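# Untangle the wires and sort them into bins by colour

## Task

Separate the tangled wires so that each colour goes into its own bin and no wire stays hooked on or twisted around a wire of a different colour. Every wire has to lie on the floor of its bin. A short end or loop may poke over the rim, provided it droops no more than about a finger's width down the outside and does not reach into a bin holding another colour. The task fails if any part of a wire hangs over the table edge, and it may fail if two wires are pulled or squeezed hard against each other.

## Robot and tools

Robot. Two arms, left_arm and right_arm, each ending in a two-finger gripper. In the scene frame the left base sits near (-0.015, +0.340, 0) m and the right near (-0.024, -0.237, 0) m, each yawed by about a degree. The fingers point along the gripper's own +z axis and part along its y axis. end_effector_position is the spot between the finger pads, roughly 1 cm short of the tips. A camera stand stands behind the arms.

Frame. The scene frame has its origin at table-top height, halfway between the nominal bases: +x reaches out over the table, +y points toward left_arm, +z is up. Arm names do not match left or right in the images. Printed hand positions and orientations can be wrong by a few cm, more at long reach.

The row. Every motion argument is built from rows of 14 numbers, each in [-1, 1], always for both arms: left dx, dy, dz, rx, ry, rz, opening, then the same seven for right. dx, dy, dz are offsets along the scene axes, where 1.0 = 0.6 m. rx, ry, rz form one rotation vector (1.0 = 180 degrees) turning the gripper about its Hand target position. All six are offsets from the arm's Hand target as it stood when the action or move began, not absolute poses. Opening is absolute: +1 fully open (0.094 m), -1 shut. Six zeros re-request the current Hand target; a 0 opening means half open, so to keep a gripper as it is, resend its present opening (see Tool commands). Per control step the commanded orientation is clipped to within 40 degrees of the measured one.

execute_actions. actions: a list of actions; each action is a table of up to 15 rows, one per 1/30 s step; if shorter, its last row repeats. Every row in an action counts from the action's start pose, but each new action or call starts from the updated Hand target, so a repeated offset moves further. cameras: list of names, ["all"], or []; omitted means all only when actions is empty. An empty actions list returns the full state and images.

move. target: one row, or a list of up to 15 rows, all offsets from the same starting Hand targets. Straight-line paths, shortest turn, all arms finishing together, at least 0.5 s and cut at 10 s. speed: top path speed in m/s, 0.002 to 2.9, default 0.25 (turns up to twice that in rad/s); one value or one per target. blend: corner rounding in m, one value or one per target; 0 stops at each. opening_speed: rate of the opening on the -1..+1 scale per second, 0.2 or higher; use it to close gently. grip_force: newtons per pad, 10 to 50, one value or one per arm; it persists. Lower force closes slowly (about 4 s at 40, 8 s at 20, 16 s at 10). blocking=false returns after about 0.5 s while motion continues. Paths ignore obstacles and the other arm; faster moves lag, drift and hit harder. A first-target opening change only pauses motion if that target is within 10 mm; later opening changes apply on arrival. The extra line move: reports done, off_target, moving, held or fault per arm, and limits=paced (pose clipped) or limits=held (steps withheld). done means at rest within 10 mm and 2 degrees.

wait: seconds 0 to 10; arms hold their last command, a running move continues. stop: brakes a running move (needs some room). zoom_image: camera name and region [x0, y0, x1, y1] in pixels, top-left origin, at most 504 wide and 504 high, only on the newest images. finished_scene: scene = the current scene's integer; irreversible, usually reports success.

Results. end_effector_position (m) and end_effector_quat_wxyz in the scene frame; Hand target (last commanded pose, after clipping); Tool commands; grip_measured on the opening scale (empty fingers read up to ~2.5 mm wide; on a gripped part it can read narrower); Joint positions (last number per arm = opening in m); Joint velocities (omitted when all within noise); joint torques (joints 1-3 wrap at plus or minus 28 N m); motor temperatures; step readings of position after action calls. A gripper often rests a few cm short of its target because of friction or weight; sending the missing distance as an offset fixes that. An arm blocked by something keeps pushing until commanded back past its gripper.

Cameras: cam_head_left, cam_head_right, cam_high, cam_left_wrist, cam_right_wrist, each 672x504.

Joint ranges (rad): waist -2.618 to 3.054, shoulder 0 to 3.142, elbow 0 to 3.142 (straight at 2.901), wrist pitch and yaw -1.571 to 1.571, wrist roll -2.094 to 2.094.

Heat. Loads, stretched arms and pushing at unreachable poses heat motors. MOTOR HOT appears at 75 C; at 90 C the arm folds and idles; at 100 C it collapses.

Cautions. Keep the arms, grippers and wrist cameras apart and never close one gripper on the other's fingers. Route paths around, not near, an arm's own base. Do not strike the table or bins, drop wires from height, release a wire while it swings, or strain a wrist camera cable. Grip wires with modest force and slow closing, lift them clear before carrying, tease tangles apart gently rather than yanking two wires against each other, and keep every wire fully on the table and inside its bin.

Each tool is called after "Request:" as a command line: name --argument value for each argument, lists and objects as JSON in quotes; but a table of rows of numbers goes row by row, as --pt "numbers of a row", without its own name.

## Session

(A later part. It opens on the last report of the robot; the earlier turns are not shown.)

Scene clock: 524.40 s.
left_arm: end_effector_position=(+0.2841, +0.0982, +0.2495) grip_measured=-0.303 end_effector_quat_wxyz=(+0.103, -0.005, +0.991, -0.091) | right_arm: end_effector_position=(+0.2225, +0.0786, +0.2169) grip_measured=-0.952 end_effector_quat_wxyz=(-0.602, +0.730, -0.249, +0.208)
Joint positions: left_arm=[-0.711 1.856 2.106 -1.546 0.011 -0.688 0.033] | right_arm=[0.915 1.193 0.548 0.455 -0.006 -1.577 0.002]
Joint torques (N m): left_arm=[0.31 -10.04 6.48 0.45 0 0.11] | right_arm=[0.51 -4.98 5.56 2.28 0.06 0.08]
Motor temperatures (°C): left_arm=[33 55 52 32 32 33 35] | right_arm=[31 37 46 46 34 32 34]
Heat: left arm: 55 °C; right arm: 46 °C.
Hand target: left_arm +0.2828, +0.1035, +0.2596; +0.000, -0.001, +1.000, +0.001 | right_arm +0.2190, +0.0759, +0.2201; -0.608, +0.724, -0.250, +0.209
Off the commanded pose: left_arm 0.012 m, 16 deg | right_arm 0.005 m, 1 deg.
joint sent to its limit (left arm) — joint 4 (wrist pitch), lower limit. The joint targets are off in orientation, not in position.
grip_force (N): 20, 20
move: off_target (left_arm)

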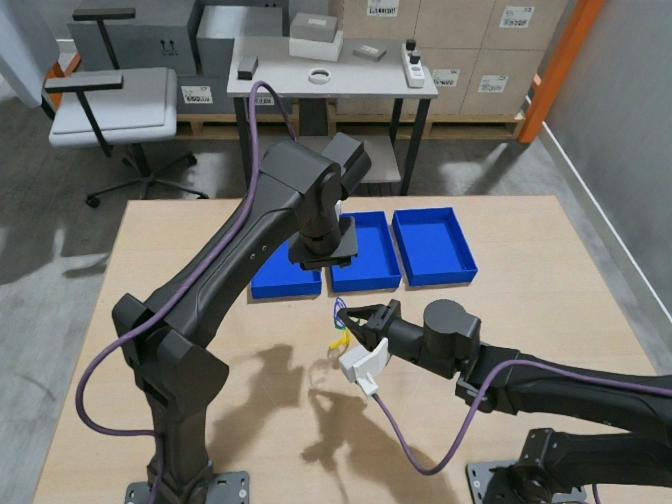

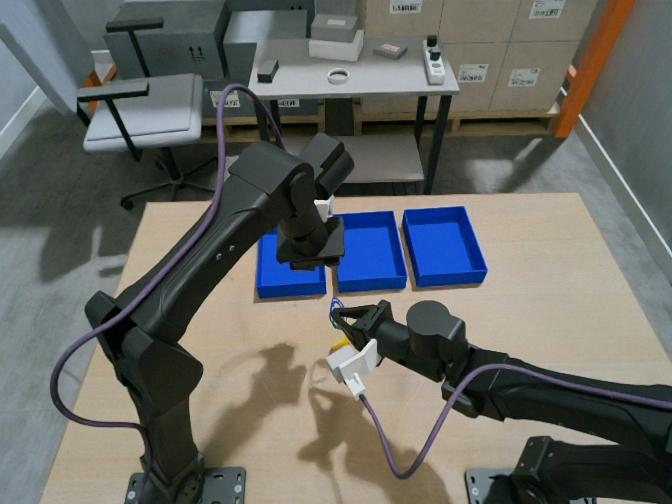

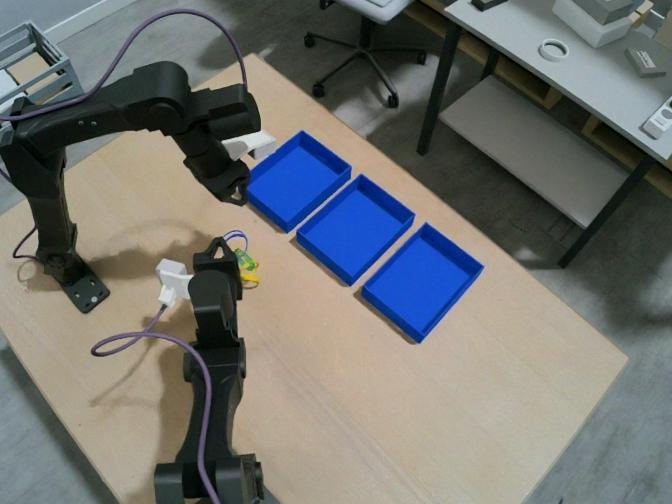

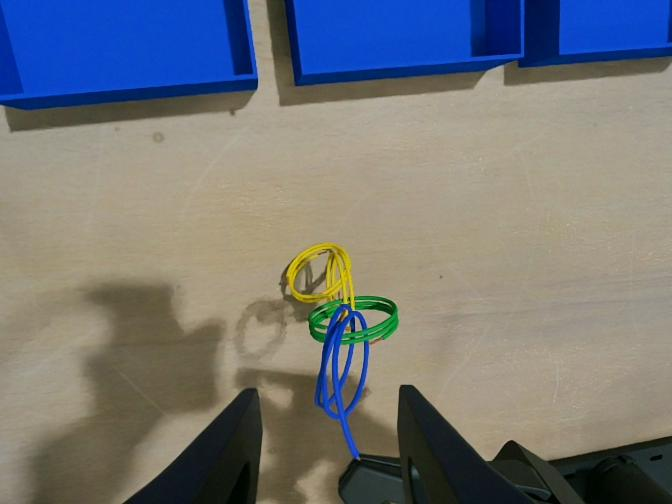

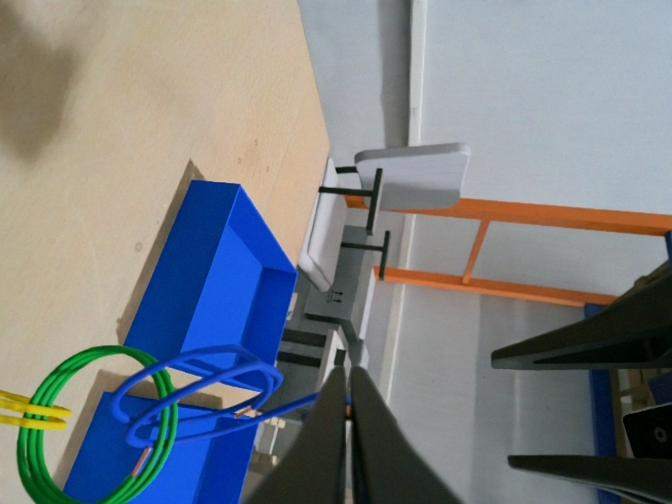

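Request:
move --target '[0,0,0,0,0,0,-0.3,-0.0,-0.0,-0.18,0,0,0,-1]' --cameras '["all"]' --speed 0.08

Request:
zoom_image --camera "cam_right_wrist" --region '[0, 250, 400, 504]'

Request:
zoom_image --camera "cam_left_wrist" --region '[200, 150, 550, 450]'

Request:
zoom_image --camera "cam_head_left" --region '[300, 270, 420, 390]'

Scene clock: 586.40 s.
left_arm: end_effector_position=(+0.2841, +0.0982, +0.2495) grip_measured=-0.303 end_effector_quat_wxyz=(+0.103, -0.004, +0.991, -0.091) | right_arm: end_effector_position=(+0.2215, +0.0774, +0.1187) grip_measured=-0.952 end_effector_quat_wxyz=(-0.612, +0.721, -0.246, +0.212)
Joint positions: left_arm=[-0.711 1.856 2.106 -1.546 0.011 -0.687 0.033] | right_arm=[0.915 1.623 0.298 1.163 -0.006 -1.577 0.002]
Joint torques (N m): left_arm=[0.35 -10 6.58 0.5 -0.06 0.08] | right_arm=[0.51 -3.3 3.18 2.35 0.06 0.08]
Motor temperatures (°C): left_arm=[33 50 51 33 32 33 35] | right_arm=[31 36 45 48 34 32 34]
Heat: left arm: 51 °C; right arm: 48 °C.
Hand target: left_arm +0.2828, +0.1035, +0.2596; +0.000, -0.001, +1.000, +0.001 | right_arm +0.2189, +0.0758, +0.1119; -0.608, +0.724, -0.250, +0.209
Off the commanded pose: left_arm 0.012 m, 16 deg | right_arm 0.007 m, 1 deg.
joint sent to its limit (left arm) — joint 4 (wrist pitch), lower limit. The joint targets are off in orientation, not in position.
grip_force (N): 20, 20
move: off_target (left_arm)

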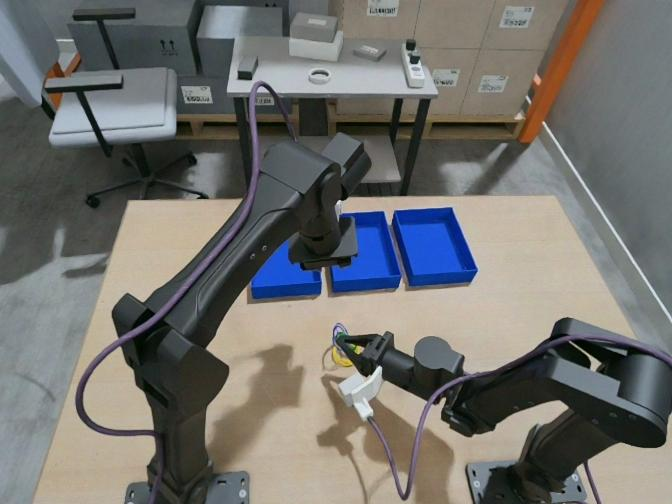

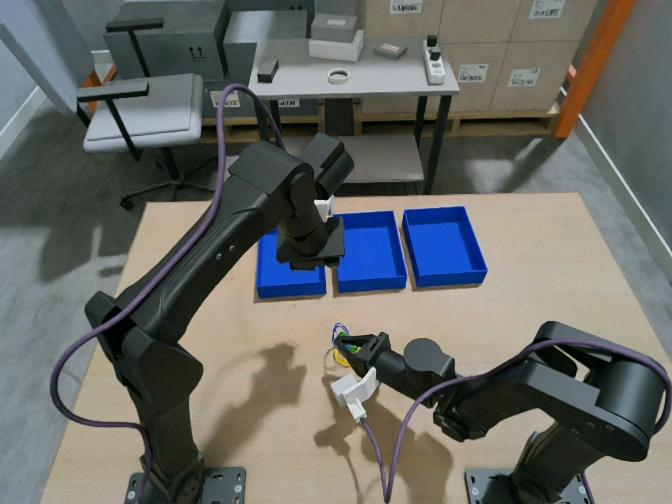

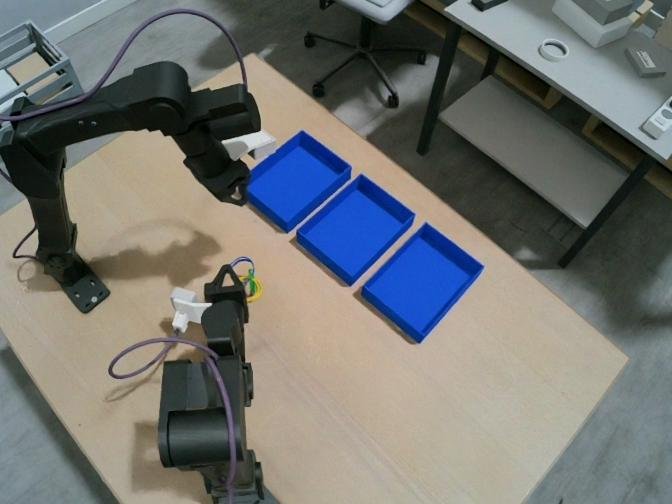

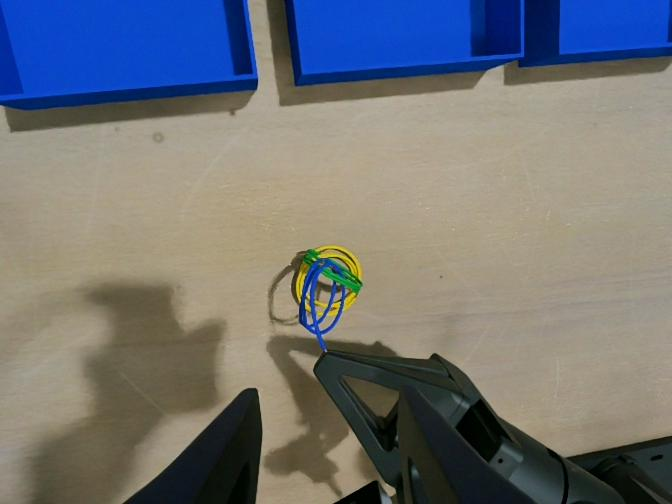

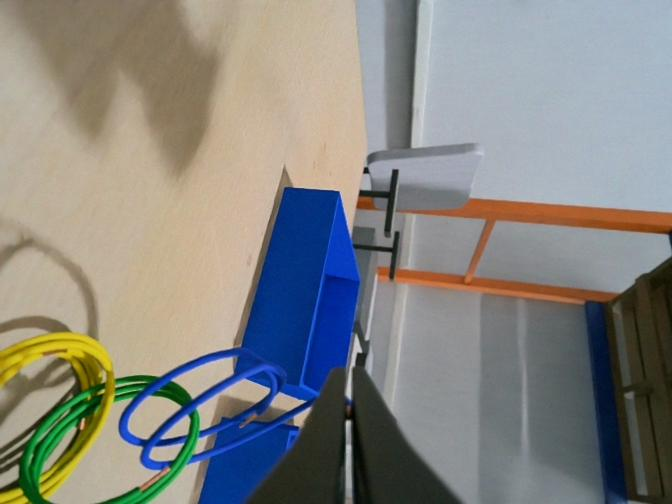

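Scaled by 1.260 from the camera's 672x504 image, which has a finer 960x720 frame.

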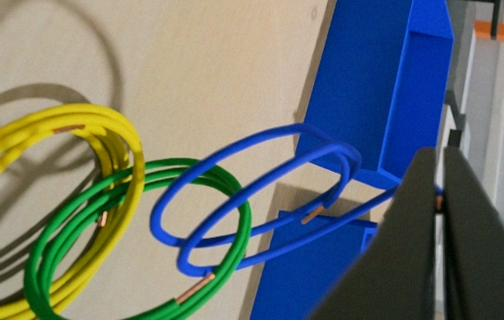

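Scaled by 1.440 from the camera's 672x504 image, which has a finer 960x720 frame.

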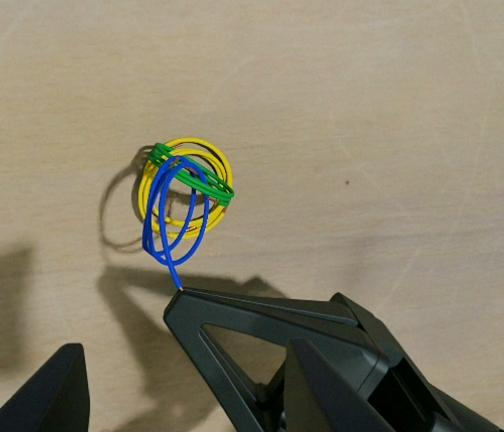

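Scaled by 4.200 from the camera's 672x504 image, which has a finer 960x720 frame.

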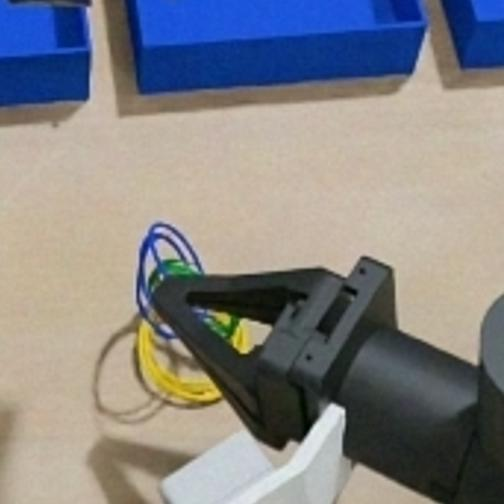

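Request:
move --target '[0,0,0,0,0,0,-0.3,-0.07,-0.0,-0.055,0,0,0,-1]' --cameras '["cam_right_wrist","cam_left_wrist","cam_head_left"]' --speed 0.06

Request:
zoom_image --camera "cam_right_wrist" --region '[0, 250, 400, 504]'

Request:
zoom_image --camera "cam_left_wrist" --region '[250, 200, 450, 400]'

Request:
zoom_image --camera "cam_head_left" --region '[300, 270, 420, 390]'

Scene clock: 603.13 s.
left_arm: end_effector_position=(+0.2841, +0.0982, +0.2495) grip_measured=-0.303 end_effector_quat_wxyz=(+0.103, -0.004, +0.991, -0.091) | right_arm: end_effector_position=(+0.1790, +0.0777, +0.0812) grip_measured=-0.952 end_effector_quat_wxyz=(-0.606, +0.726, -0.244, +0.212)
Joint positions: left_arm=[-0.711 1.856 2.106 -1.546 0.011 -0.687 0.033] | right_arm=[1.085 1.829 0.185 1.466 0.161 -1.554 0.002]
Joint torques (N m): left_arm=[0.57 -10 6.57 0.49 -0.06 0.1] | right_arm=[0.54 -3.49 1.58 2.45 0.07 0.16]
Heat: left arm: 51 °C; right arm: 47 °C.
Hand target: left_arm +0.2828, +0.1035, +0.2596; +0.000, -0.001, +1.000, +0.001 | right_arm +0.1769, +0.0758, +0.0790; -0.608, +0.724, -0.250, +0.209
Off the commanded pose: left_arm 0.012 m, 16 deg | right_arm 0.004 m, 1 deg.
joint sent to its limit (left arm) — joint 4 (wrist pitch), lower limit. The joint targets are off in orientation, not in position.
grip_force (N): 20, 20
move: off_target (left_arm)
Images, in order (width x height): cam_head_left 672x504, cam_left_wrist 672x504, cam_right_wrist 672x504.

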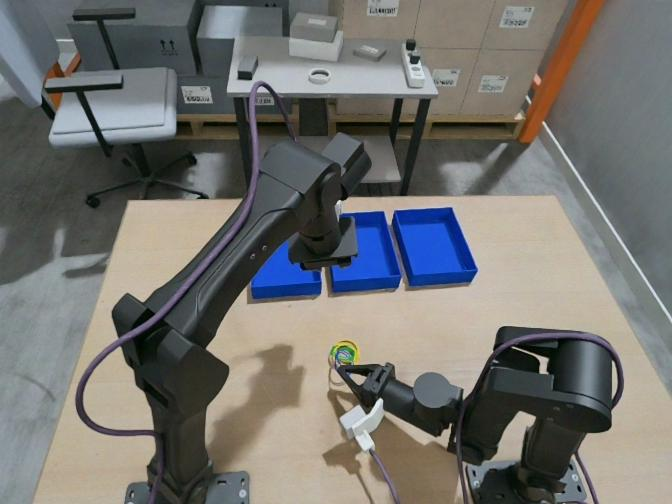

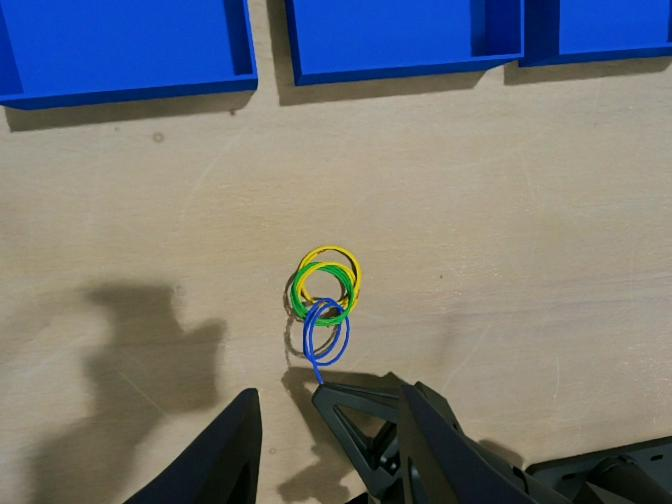

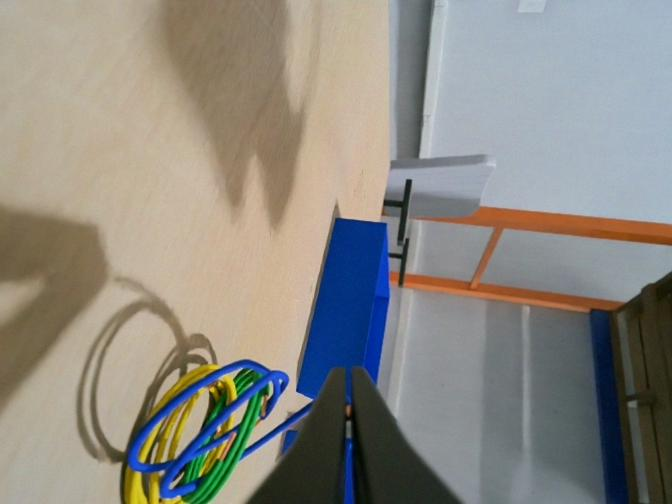

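Scaled by 1.260 from the camera's 672x504 image, which has a finer 960x720 frame.

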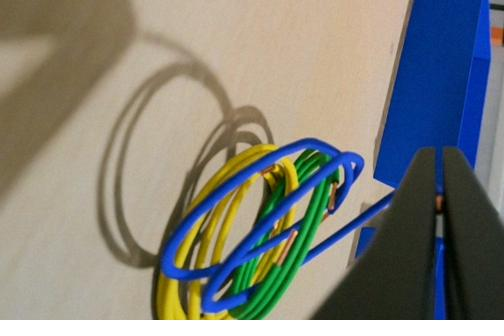

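Scaled by 2.520 from the camera's 672x504 image, which has a finer 960x720 frame.

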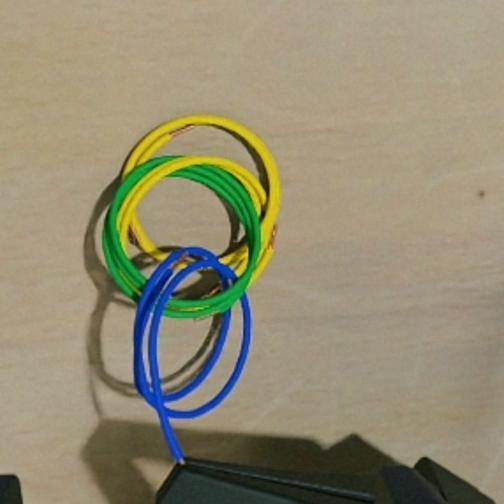

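Scaled by 4.200 from the camera's 672x504 image, which has a finer 960x720 frame.

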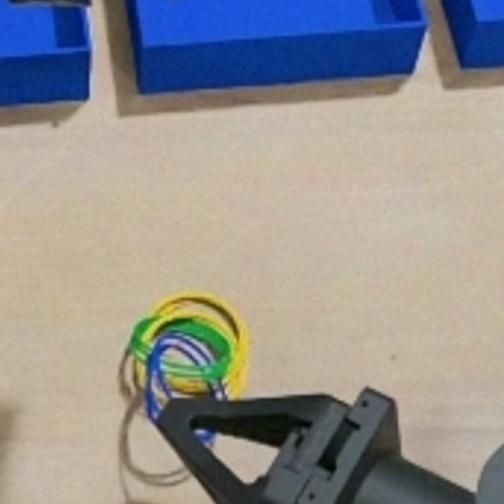

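Request:
move --target '[-0.08,-0.0225,-0.30,0,0,0,-0.45,-0.015,-0.02,-0.04,0,0,0,-1]' --cameras '["cam_right_wrist","cam_left_wrist","cam_head_left","cam_high"]' --speed 0.1

Request:
zoom_image --camera "cam_left_wrist" --region '[200, 250, 500, 500]'

Scene clock: 644.87 s.
left_arm: end_effector_position=(+0.2346, +0.0919, +0.0856) grip_measured=-0.447 end_effector_quat_wxyz=(-0.001, +0.001, +1.000, -0.002) | right_arm: end_effector_position=(+0.1686, +0.0631, +0.0447) grip_measured=-0.952 end_effector_quat_wxyz=(-0.567, +0.757, -0.253, +0.203)
Joint positions: left_arm=[-0.816 1.887 1.514 -1.197 0.006 -0.779 0.026] | right_arm=[1.097 1.926 0.137 1.505 0.174 -1.542 0.002]
Joint torques (N m): left_arm=[-0.59 -8.43 4.78 0.39 -0.02 -0.12] | right_arm=[0.58 -3.45 0.73 3.05 0.11 0.16]
Heat: left arm: 51 °C; right arm: 50 °C.
Hand target: left_arm +0.2349, +0.0900, +0.0797; +0.000, -0.001, +1.000, +0.001 | right_arm +0.1679, +0.0639, +0.0549; -0.608, +0.724, -0.250, +0.209
Off the commanded pose: left_arm 0.006 m, 0 deg | right_arm 0.010 m, 6 deg.
joint sent to its limit (right arm) — joint 4 (wrist pitch), upper limit. The joint targets are off in orientation, not in position.
grip_force (N): 20, 20
move: off_target (right_arm)
Images, in order (width x height): cam_head_left 672x504, cam_high 672x504, cam_left_wrist 672x504, cam_right_wrist 672x504.

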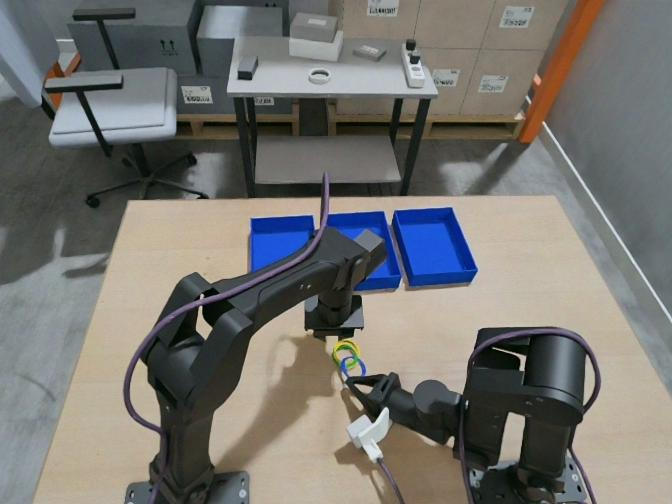

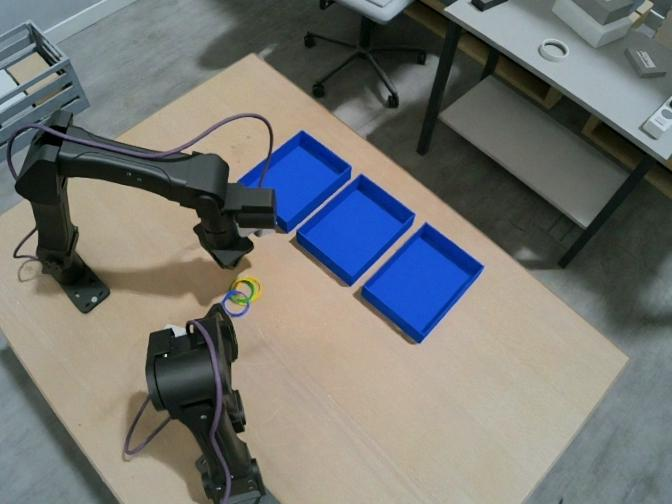

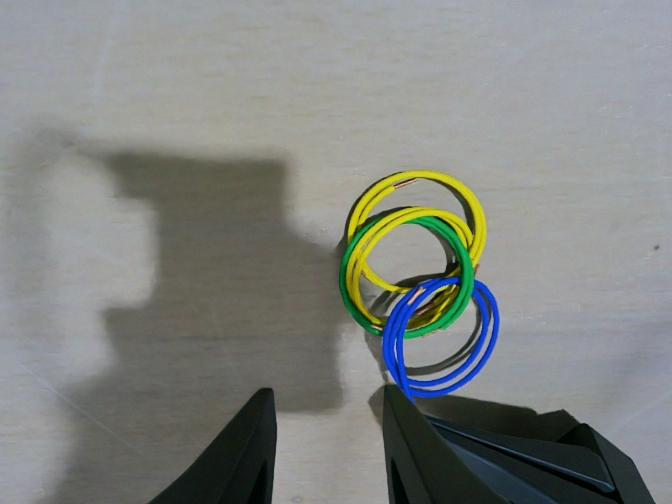

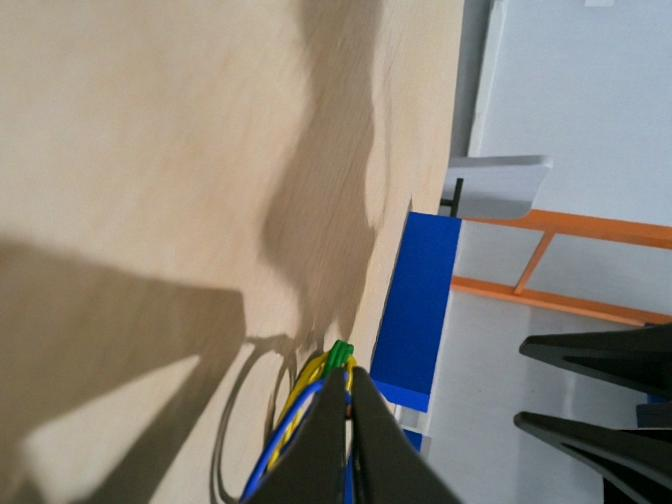

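Scaled by 1.680 from the camera's 672x504 image, which has a finer 960x720 frame.

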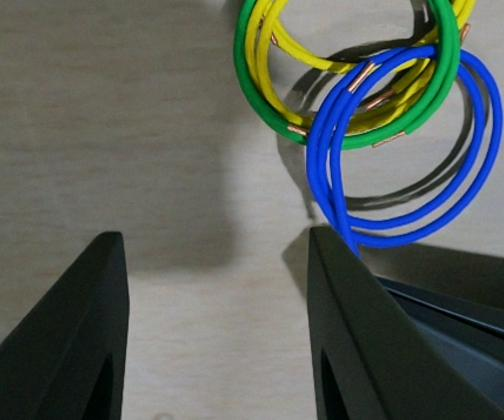

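Request:
move --target '[0.012,-0.0067,-0.08,0,0,0,-0.57,0,0,0,0,0,0,-1]' --cameras '["cam_left_wrist"]' --speed 0.08

Request:
zoom_image --camera "cam_left_wrist" --region '[200, 250, 500, 500]'

Scene clock: 664.13 s.
left_arm: end_effector_position=(+0.2411, +0.0854, +0.0390) grip_measured=-0.567 end_effector_quat_wxyz=(+0.000, +0.001, +1.000, -0.004) | right_arm: end_effector_position=(+0.1686, +0.0631, +0.0447) grip_measured=-0.952 end_effector_quat_wxyz=(-0.567, +0.757, -0.253, +0.203)
Joint positions: left_arm=[-0.816 1.956 1.419 -1.029 0.006 -0.779 0.02] | right_arm=[1.097 1.926 0.137 1.505 0.174 -1.542 0.002]
Joint torques (N m): left_arm=[-0.05 -8.53 4.56 0.36 -0.04 -0.04] | right_arm=[0.58 -3.45 0.75 3.05 0.11 0.16]
Heat: left arm: 52 °C; right arm: 51 °C.
Hand target: left_arm +0.2421, +0.0860, +0.0317; +0.000, -0.001, +1.000, +0.001 | right_arm +0.1679, +0.0639, +0.0549; -0.608, +0.724, -0.250, +0.209
Off the commanded pose: left_arm 0.007 m, 1 deg | right_arm 0.010 m, 6 deg.
joint sent to its limit (right arm) — joint 4 (wrist pitch), upper limit. The joint targets are off in orientation, not in position.
grip_force (N): 20, 20
move: off_target (right_arm)
Images, in order (width x height): cam_left_wrist 672x504.

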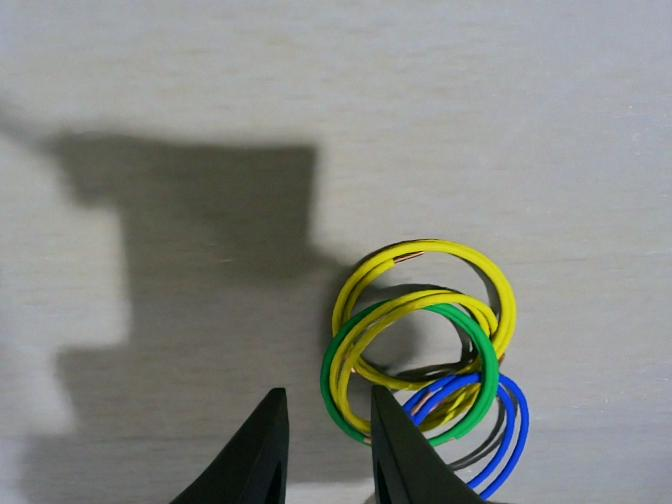

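Scaled by 1.680 from the camera's 672x504 image, which has a finer 960x720 frame.

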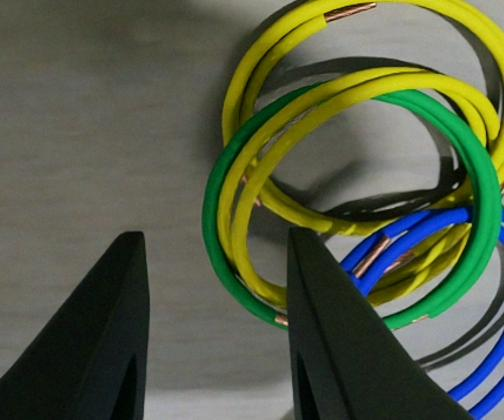

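Request:
move --pt "0.0 0 -0.0595 0 0 0 -0.57 0 0 0 0 0 0 -1" --pt "0.0 0 -0.0595 0 0 0 -1 0 0 0 0 0 0 -1" --cameras '["cam_left_wrist"]' --speed 0.06 --grip_force '[25,25]'

Request:
zoom_image --camera "cam_left_wrist" --region '[200, 250, 600, 504]'

Scene clock: 682.47 s.
left_arm: end_effector_position=(+0.2414, +0.0837, +0.0065) grip_measured=-0.862 end_effector_quat_wxyz=(+0.000, +0.001, +1.000, -0.007) | right_arm: end_effector_position=(+0.1690, +0.0628, +0.0448) grip_measured=-0.958 end_effector_quat_wxyz=(-0.567, +0.757, -0.254, +0.204)
Joint positions: left_arm=[-0.816 1.999 1.344 -0.906 0.011 -0.779 0.006] | right_arm=[1.097 1.926 0.137 1.505 0.177 -1.542 0.002]
Joint torques (N m): left_arm=[0.05 -8.35 4.05 0.46 -0.09 -0.03] | right_arm=[0.61 -3.44 0.73 3.05 0.08 0.16]
Heat: left arm: 52 °C; right arm: 52 °C.
Hand target: left_arm +0.2422, +0.0860, -0.0040; +0.000, -0.001, +1.000, +0.001 | right_arm +0.1679, +0.0639, +0.0549; -0.608, +0.724, -0.250, +0.209
Off the commanded pose: left_arm 0.011 m, 1 deg | right_arm 0.010 m, 6 deg.
joint sent to its limit (right arm) — joint 4 (wrist pitch), upper limit. The joint targets are off in orientation, not in position.
grip_force (N): 25, 25
move: off_target (left_arm, right_arm); target 2's new opening was sent with left_arm's hand 0.011 m and 1 deg from that target
Images, in order (width x height): cam_left_wrist 672x504.

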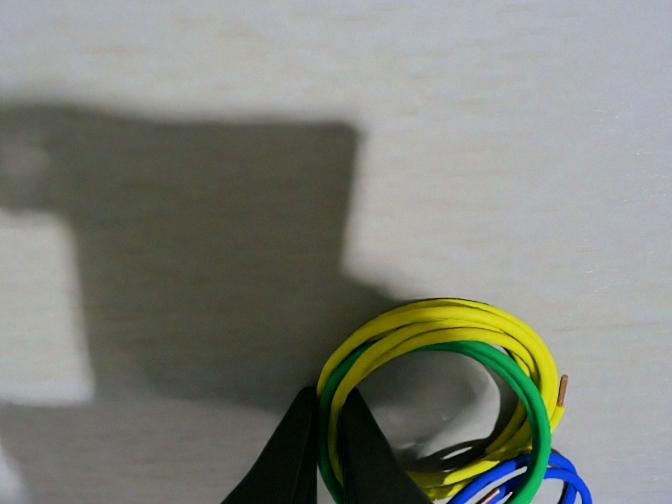

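Scaled by 1.260 from the camera's 672x504 image, which has a finer 960x720 frame.

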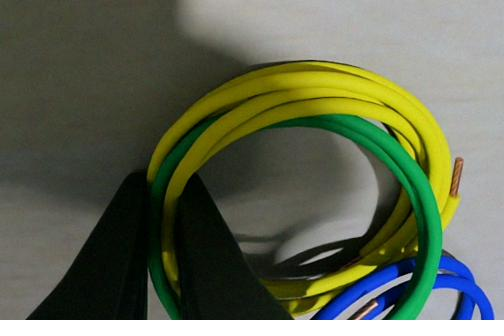

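Request:
move --target '[0.0,0,0,0,0,0,-1,-0.05,-0.06,0.05,0,0,0,-1]' --cameras '["cam_left_wrist","cam_right_wrist","cam_high"]' --speed 0.04 --grip_force '[12,30]'

Request:
zoom_image --camera "cam_left_wrist" --region '[270, 250, 670, 504]'

Request:
zoom_image --camera "cam_high" --region '[190, 245, 290, 345]'

Scene clock: 697.60 s.
left_arm: end_effector_position=(+0.2414, +0.0837, +0.0065) grip_measured=-0.866 end_effector_quat_wxyz=(-0.001, +0.001, +1.000, -0.007) | right_arm: end_effector_position=(+0.1419, +0.0321, +0.0856) grip_measured=-0.964 end_effector_quat_wxyz=(-0.565, +0.750, -0.268, +0.215)
Joint positions: left_arm=[-0.816 1.999 1.344 -0.906 0.011 -0.779 0.006] | right_arm=[1.206 1.335 0.026 1.021 0.317 -1.499 0.002]
Joint torques (N m): left_arm=[-0.06 -8.34 4.36 0.47 -0.08 -0.06] | right_arm=[0.59 -3.21 3.47 2.02 0.06 0.15]
Heat: left arm: 52 °C; right arm: 52 °C.
Hand target: left_arm +0.2421, +0.0859, -0.0040; +0.000, -0.001, +1.000, +0.000 | right_arm +0.1379, +0.0279, +0.0850; -0.608, +0.724, -0.250, +0.209
Off the commanded pose: left_arm 0.011 m, 1 deg | right_arm 0.006 m, 6 deg.
joint sent to its limit (right arm) — joint 3 (elbow), lower limit, where the elbow is as bent as it goes. The joint targets are off in orientation, not in position.
grip_force (N): 12, 30
move: off_target (left_arm, right_arm)
Images, in order (width x height): cam_high 672x504, cam_left_wrist 672x504, cam_right_wrist 672x504.

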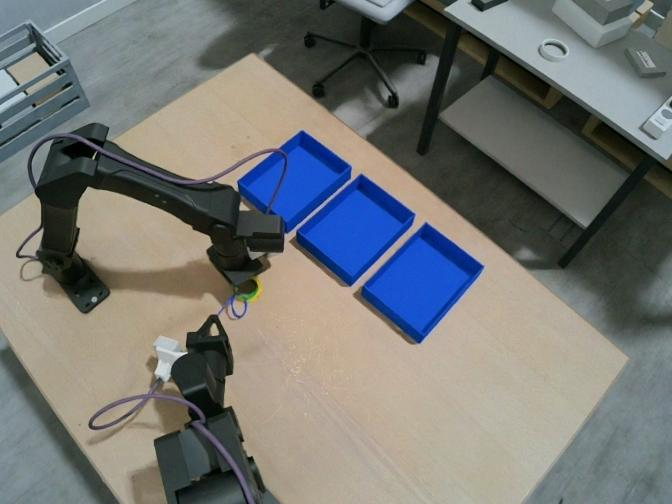

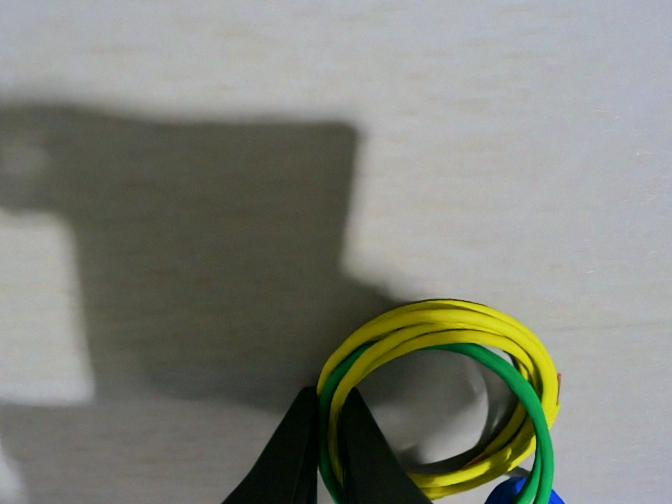

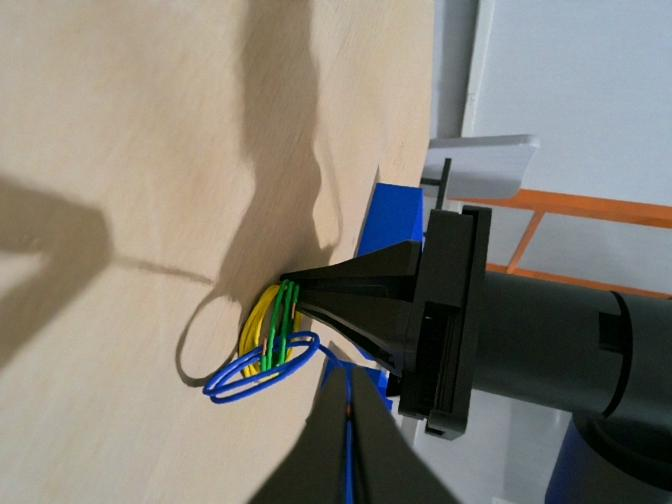

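Scaled by 1.260 from the camera's 672x504 image, which has a finer 960x720 frame.

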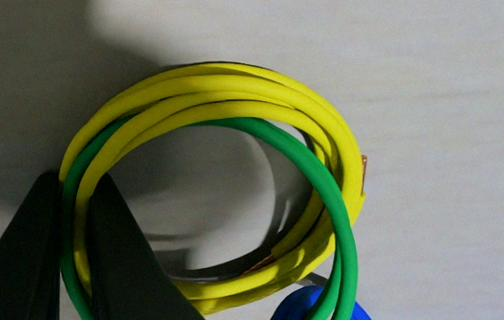

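Scaled by 5.040 from the camera's 672x504 image, which has a finer 960x720 frame.

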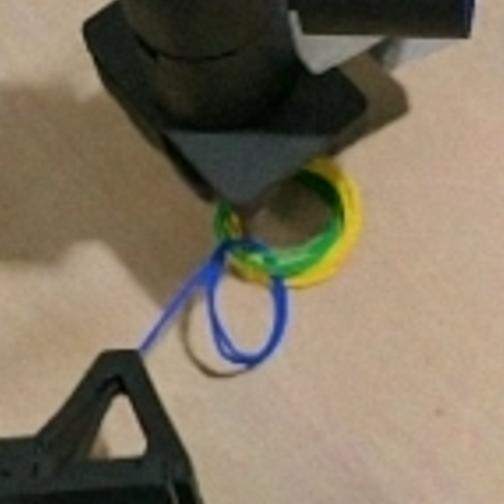

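Request:
move --target '[0.0,0,0,0,0,0,-1,0.03,-0.05,0.1,0,0,0,-1]' --cameras '["cam_left_wrist","cam_right_wrist","cam_high"]' --speed 0.04

Request:
zoom_image --camera "cam_right_wrist" --region '[100, 250, 400, 504]'

Request:
zoom_image --camera "cam_high" --region '[190, 245, 290, 345]'

Scene clock: 710.07 s.
left_arm: end_effector_position=(+0.2414, +0.0837, +0.0065) grip_measured=-0.866 end_effector_quat_wxyz=(-0.001, +0.001, +1.000, -0.007) | right_arm: end_effector_position=(+0.1547, -0.0052, +0.1327) grip_measured=-0.964 end_effector_quat_wxyz=(-0.597, +0.731, -0.254, +0.210)
Joint positions: left_arm=[-0.816 1.999 1.344 -0.906 0.011 -0.779 0.006] | right_arm=[0.945 0.704 0.026 0.477 0.035 -1.567 0.002]
Joint torques (N m): left_arm=[0.13 -8.09 4.23 0.46 -0.09 -0.04] | right_arm=[-0.53 -0.31 8.81 2.05 -0.21 0.01]
Heat: left arm: 53 °C; right arm: 51 °C.
Hand target: left_arm +0.2421, +0.0859, -0.0040; +0.000, -0.001, +1.000, +0.000 | right_arm +0.1559, -0.0021, +0.1450; -0.608, +0.724, -0.250, +0.209
Off the commanded pose: left_arm 0.011 m, 1 deg | right_arm 0.013 m, 2 deg.
grip_force (N): 12, 30
move: off_target (left_arm, right_arm)
Images, in order (width x height): cam_high 672x504, cam_left_wrist 672x504, cam_right_wrist 672x504.

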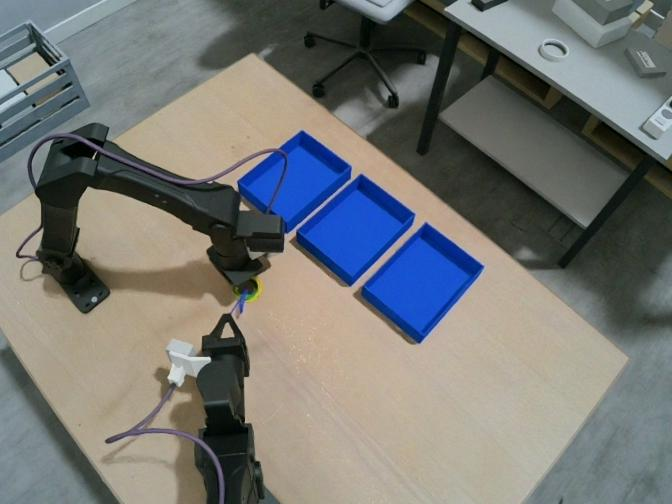

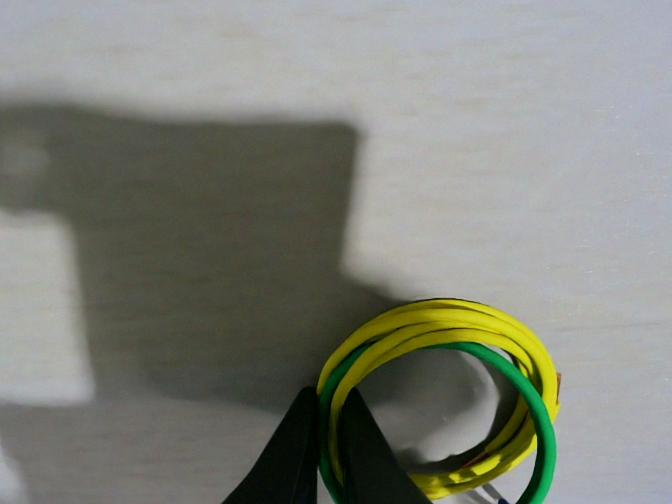

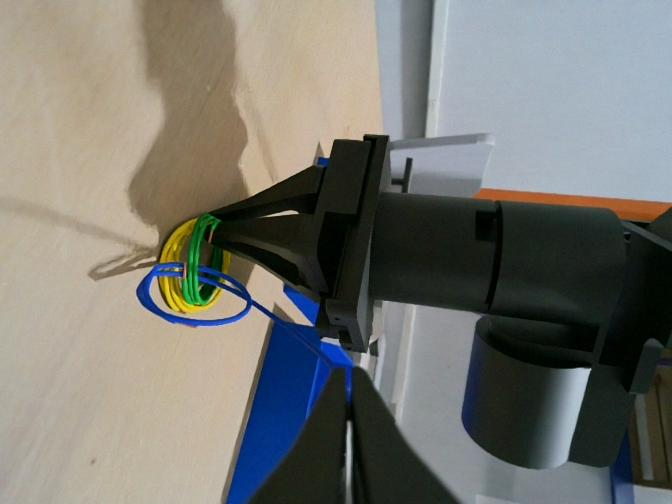

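Scaled by 1.680 from the camera's 672x504 image, which has a finer 960x720 frame.

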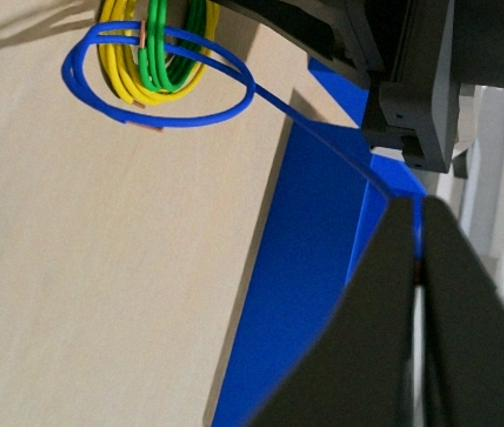

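Scaled by 5.040 from the camera's 672x504 image, which has a finer 960x720 frame.

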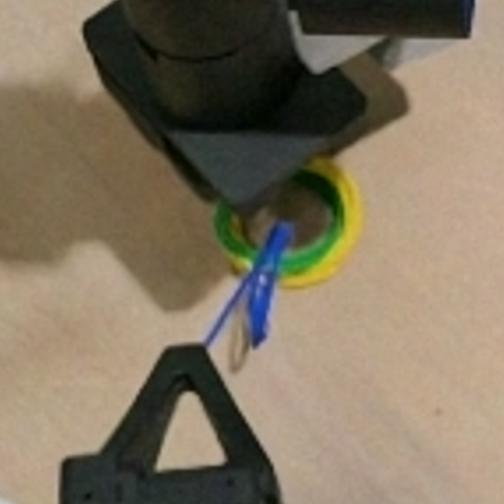

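Request:
move --target '[0.0,0,0,0,0,0,-1,0.0,-0.05,0.09,0,0,0,-1]' --cameras '["cam_right_wrist","cam_high"]' --speed 0.04

Request:
zoom_image --camera "cam_right_wrist" --region '[50, 150, 400, 450]'

Request:
zoom_image --camera "cam_high" --region '[190, 245, 290, 345]'

Scene clock: 722.50 s.
left_arm: end_effector_position=(+0.2414, +0.0837, +0.0065) grip_measured=-0.866 end_effector_quat_wxyz=(-0.001, +0.001, +1.000, -0.007) | right_arm: end_effector_position=(+0.1569, -0.0323, +0.1787) grip_measured=-0.964 end_effector_quat_wxyz=(-0.592, +0.735, -0.258, +0.205)
Joint positions: left_arm=[-0.816 1.999 1.344 -0.906 0.011 -0.779 0.006] | right_arm=[0.758 0.403 0.205 -0.02 -0.149 -1.599 0.002]
Joint torques (N m): left_arm=[-0.02 -8.23 3.99 0.41 -0.06 -0.08] | right_arm=[-0.58 0.64 10.55 2.04 -0.26 0]
Heat: left arm: 53 °C; right arm: 51 °C.
Hand target: left_arm +0.2421, +0.0859, -0.0040; +0.000, -0.001, +1.000, +0.000 | right_arm +0.1559, -0.0321, +0.1990; -0.608, +0.724, -0.250, +0.209
Off the commanded pose: left_arm 0.011 m, 1 deg | right_arm 0.020 m, 2 deg.
grip_force (N): 12, 30
move: off_target (left_arm, right_arm)
Images, in order (width x height): cam_high 672x504, cam_right_wrist 672x504.

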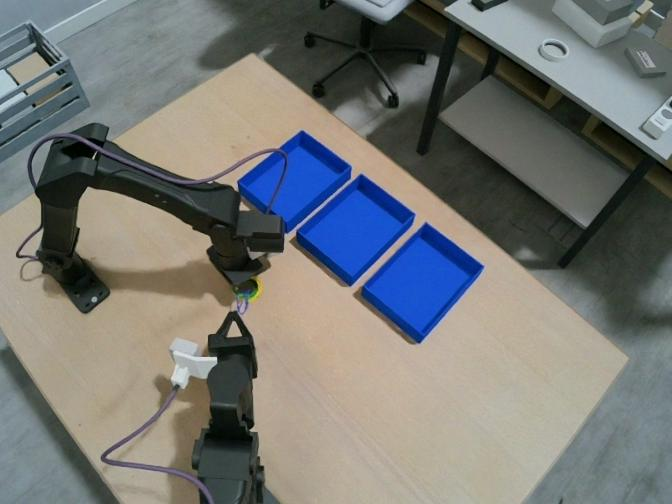

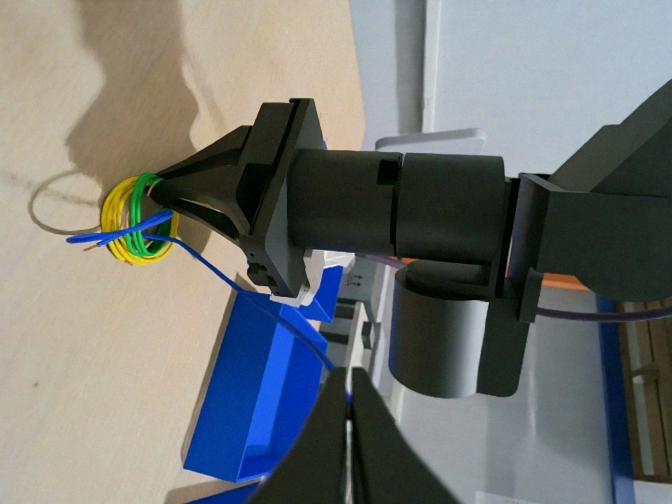

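Scaled by 1.440 from the camera's 672x504 image, which has a finer 960x720 frame.

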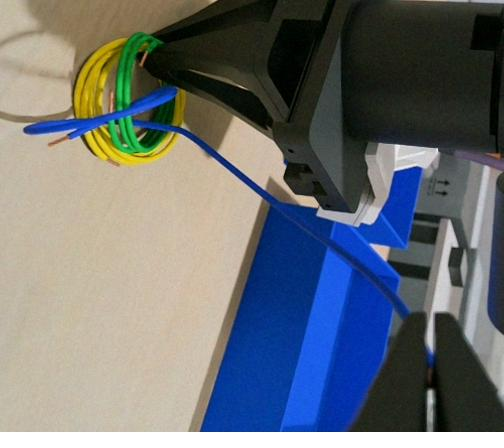

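Scaled by 5.040 from the camera's 672x504 image, which has a finer 960x720 frame.

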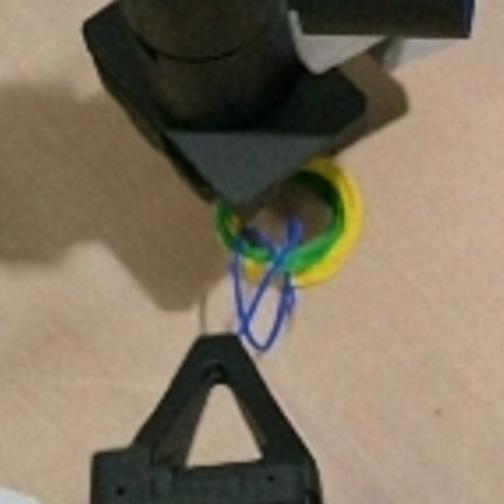

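Request:
move --target '[0.0,0,0,0,0,0,-1,0.0,-0.07,0.08,0,0,0,-1]' --cameras '["cam_right_wrist","cam_high"]' --speed 0.04

Request:
zoom_image --camera "cam_right_wrist" --region '[0, 150, 350, 450]'

Request:
zoom_image --camera "cam_high" --region '[190, 245, 290, 345]'

Scene clock: 746.13 s.
left_arm: end_effector_position=(+0.2414, +0.0837, +0.0065) grip_measured=-0.866 end_effector_quat_wxyz=(-0.001, +0.001, +1.000, -0.007) | right_arm: end_effector_position=(+0.1604, -0.0739, +0.2311) grip_measured=-0.964 end_effector_quat_wxyz=(-0.598, +0.730, -0.261, +0.204)
Joint positions: left_arm=[-0.816 1.999 1.344 -0.906 0.011 -0.779 0.006] | right_arm=[0.329 0.334 0.413 -0.32 -0.567 -1.687 0.002]
Joint torques (N m): left_arm=[-0.1 -8.28 4.31 0.41 -0.08 -0.1] | right_arm=[-0.51 1.73 9.95 1.84 -0.35 0.01]
Heat: left arm: 52 °C; right arm: 49 °C.
Hand target: left_arm +0.2421, +0.0859, -0.0040; +0.000, -0.001, +1.000, +0.000 | right_arm +0.1559, -0.0741, +0.2469; -0.608, +0.724, -0.250, +0.209
Off the commanded pose: left_arm 0.011 m, 1 deg | right_arm 0.016 m, 2 deg.
grip_force (N): 12, 30
move: off_target (left_arm, right_arm)
Images, in order (width x height): cam_high 672x504, cam_right_wrist 672x504.

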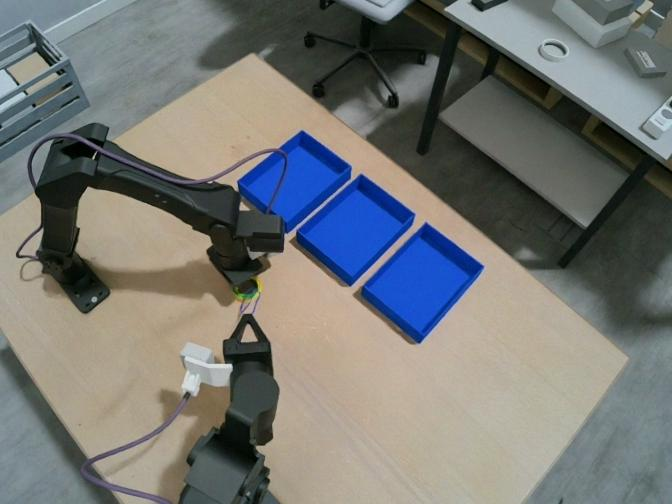

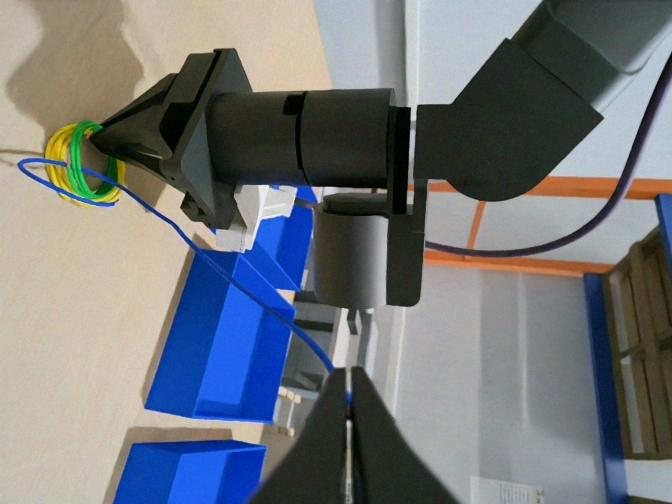

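Scaled by 1.440 from the camera's 672x504 image, which has a finer 960x720 frame.

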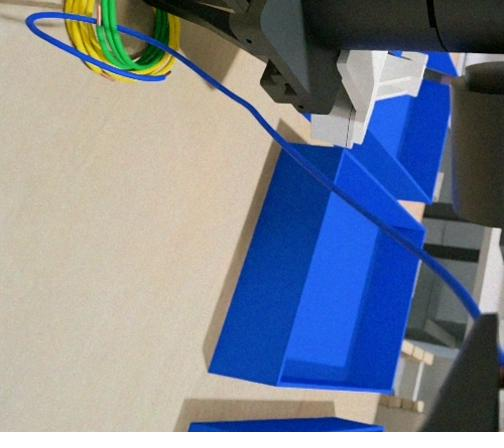

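Scaled by 5.040 from the camera's 672x504 image, which has a finer 960x720 frame.

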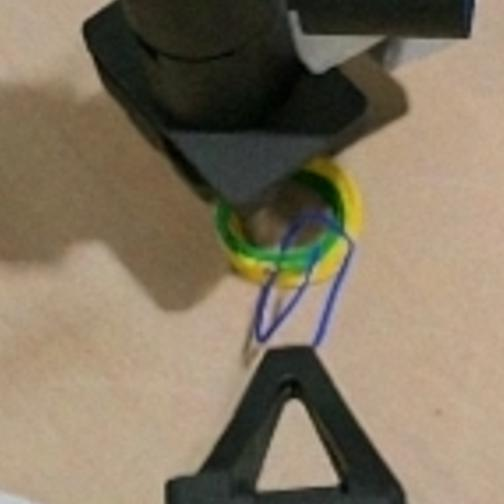

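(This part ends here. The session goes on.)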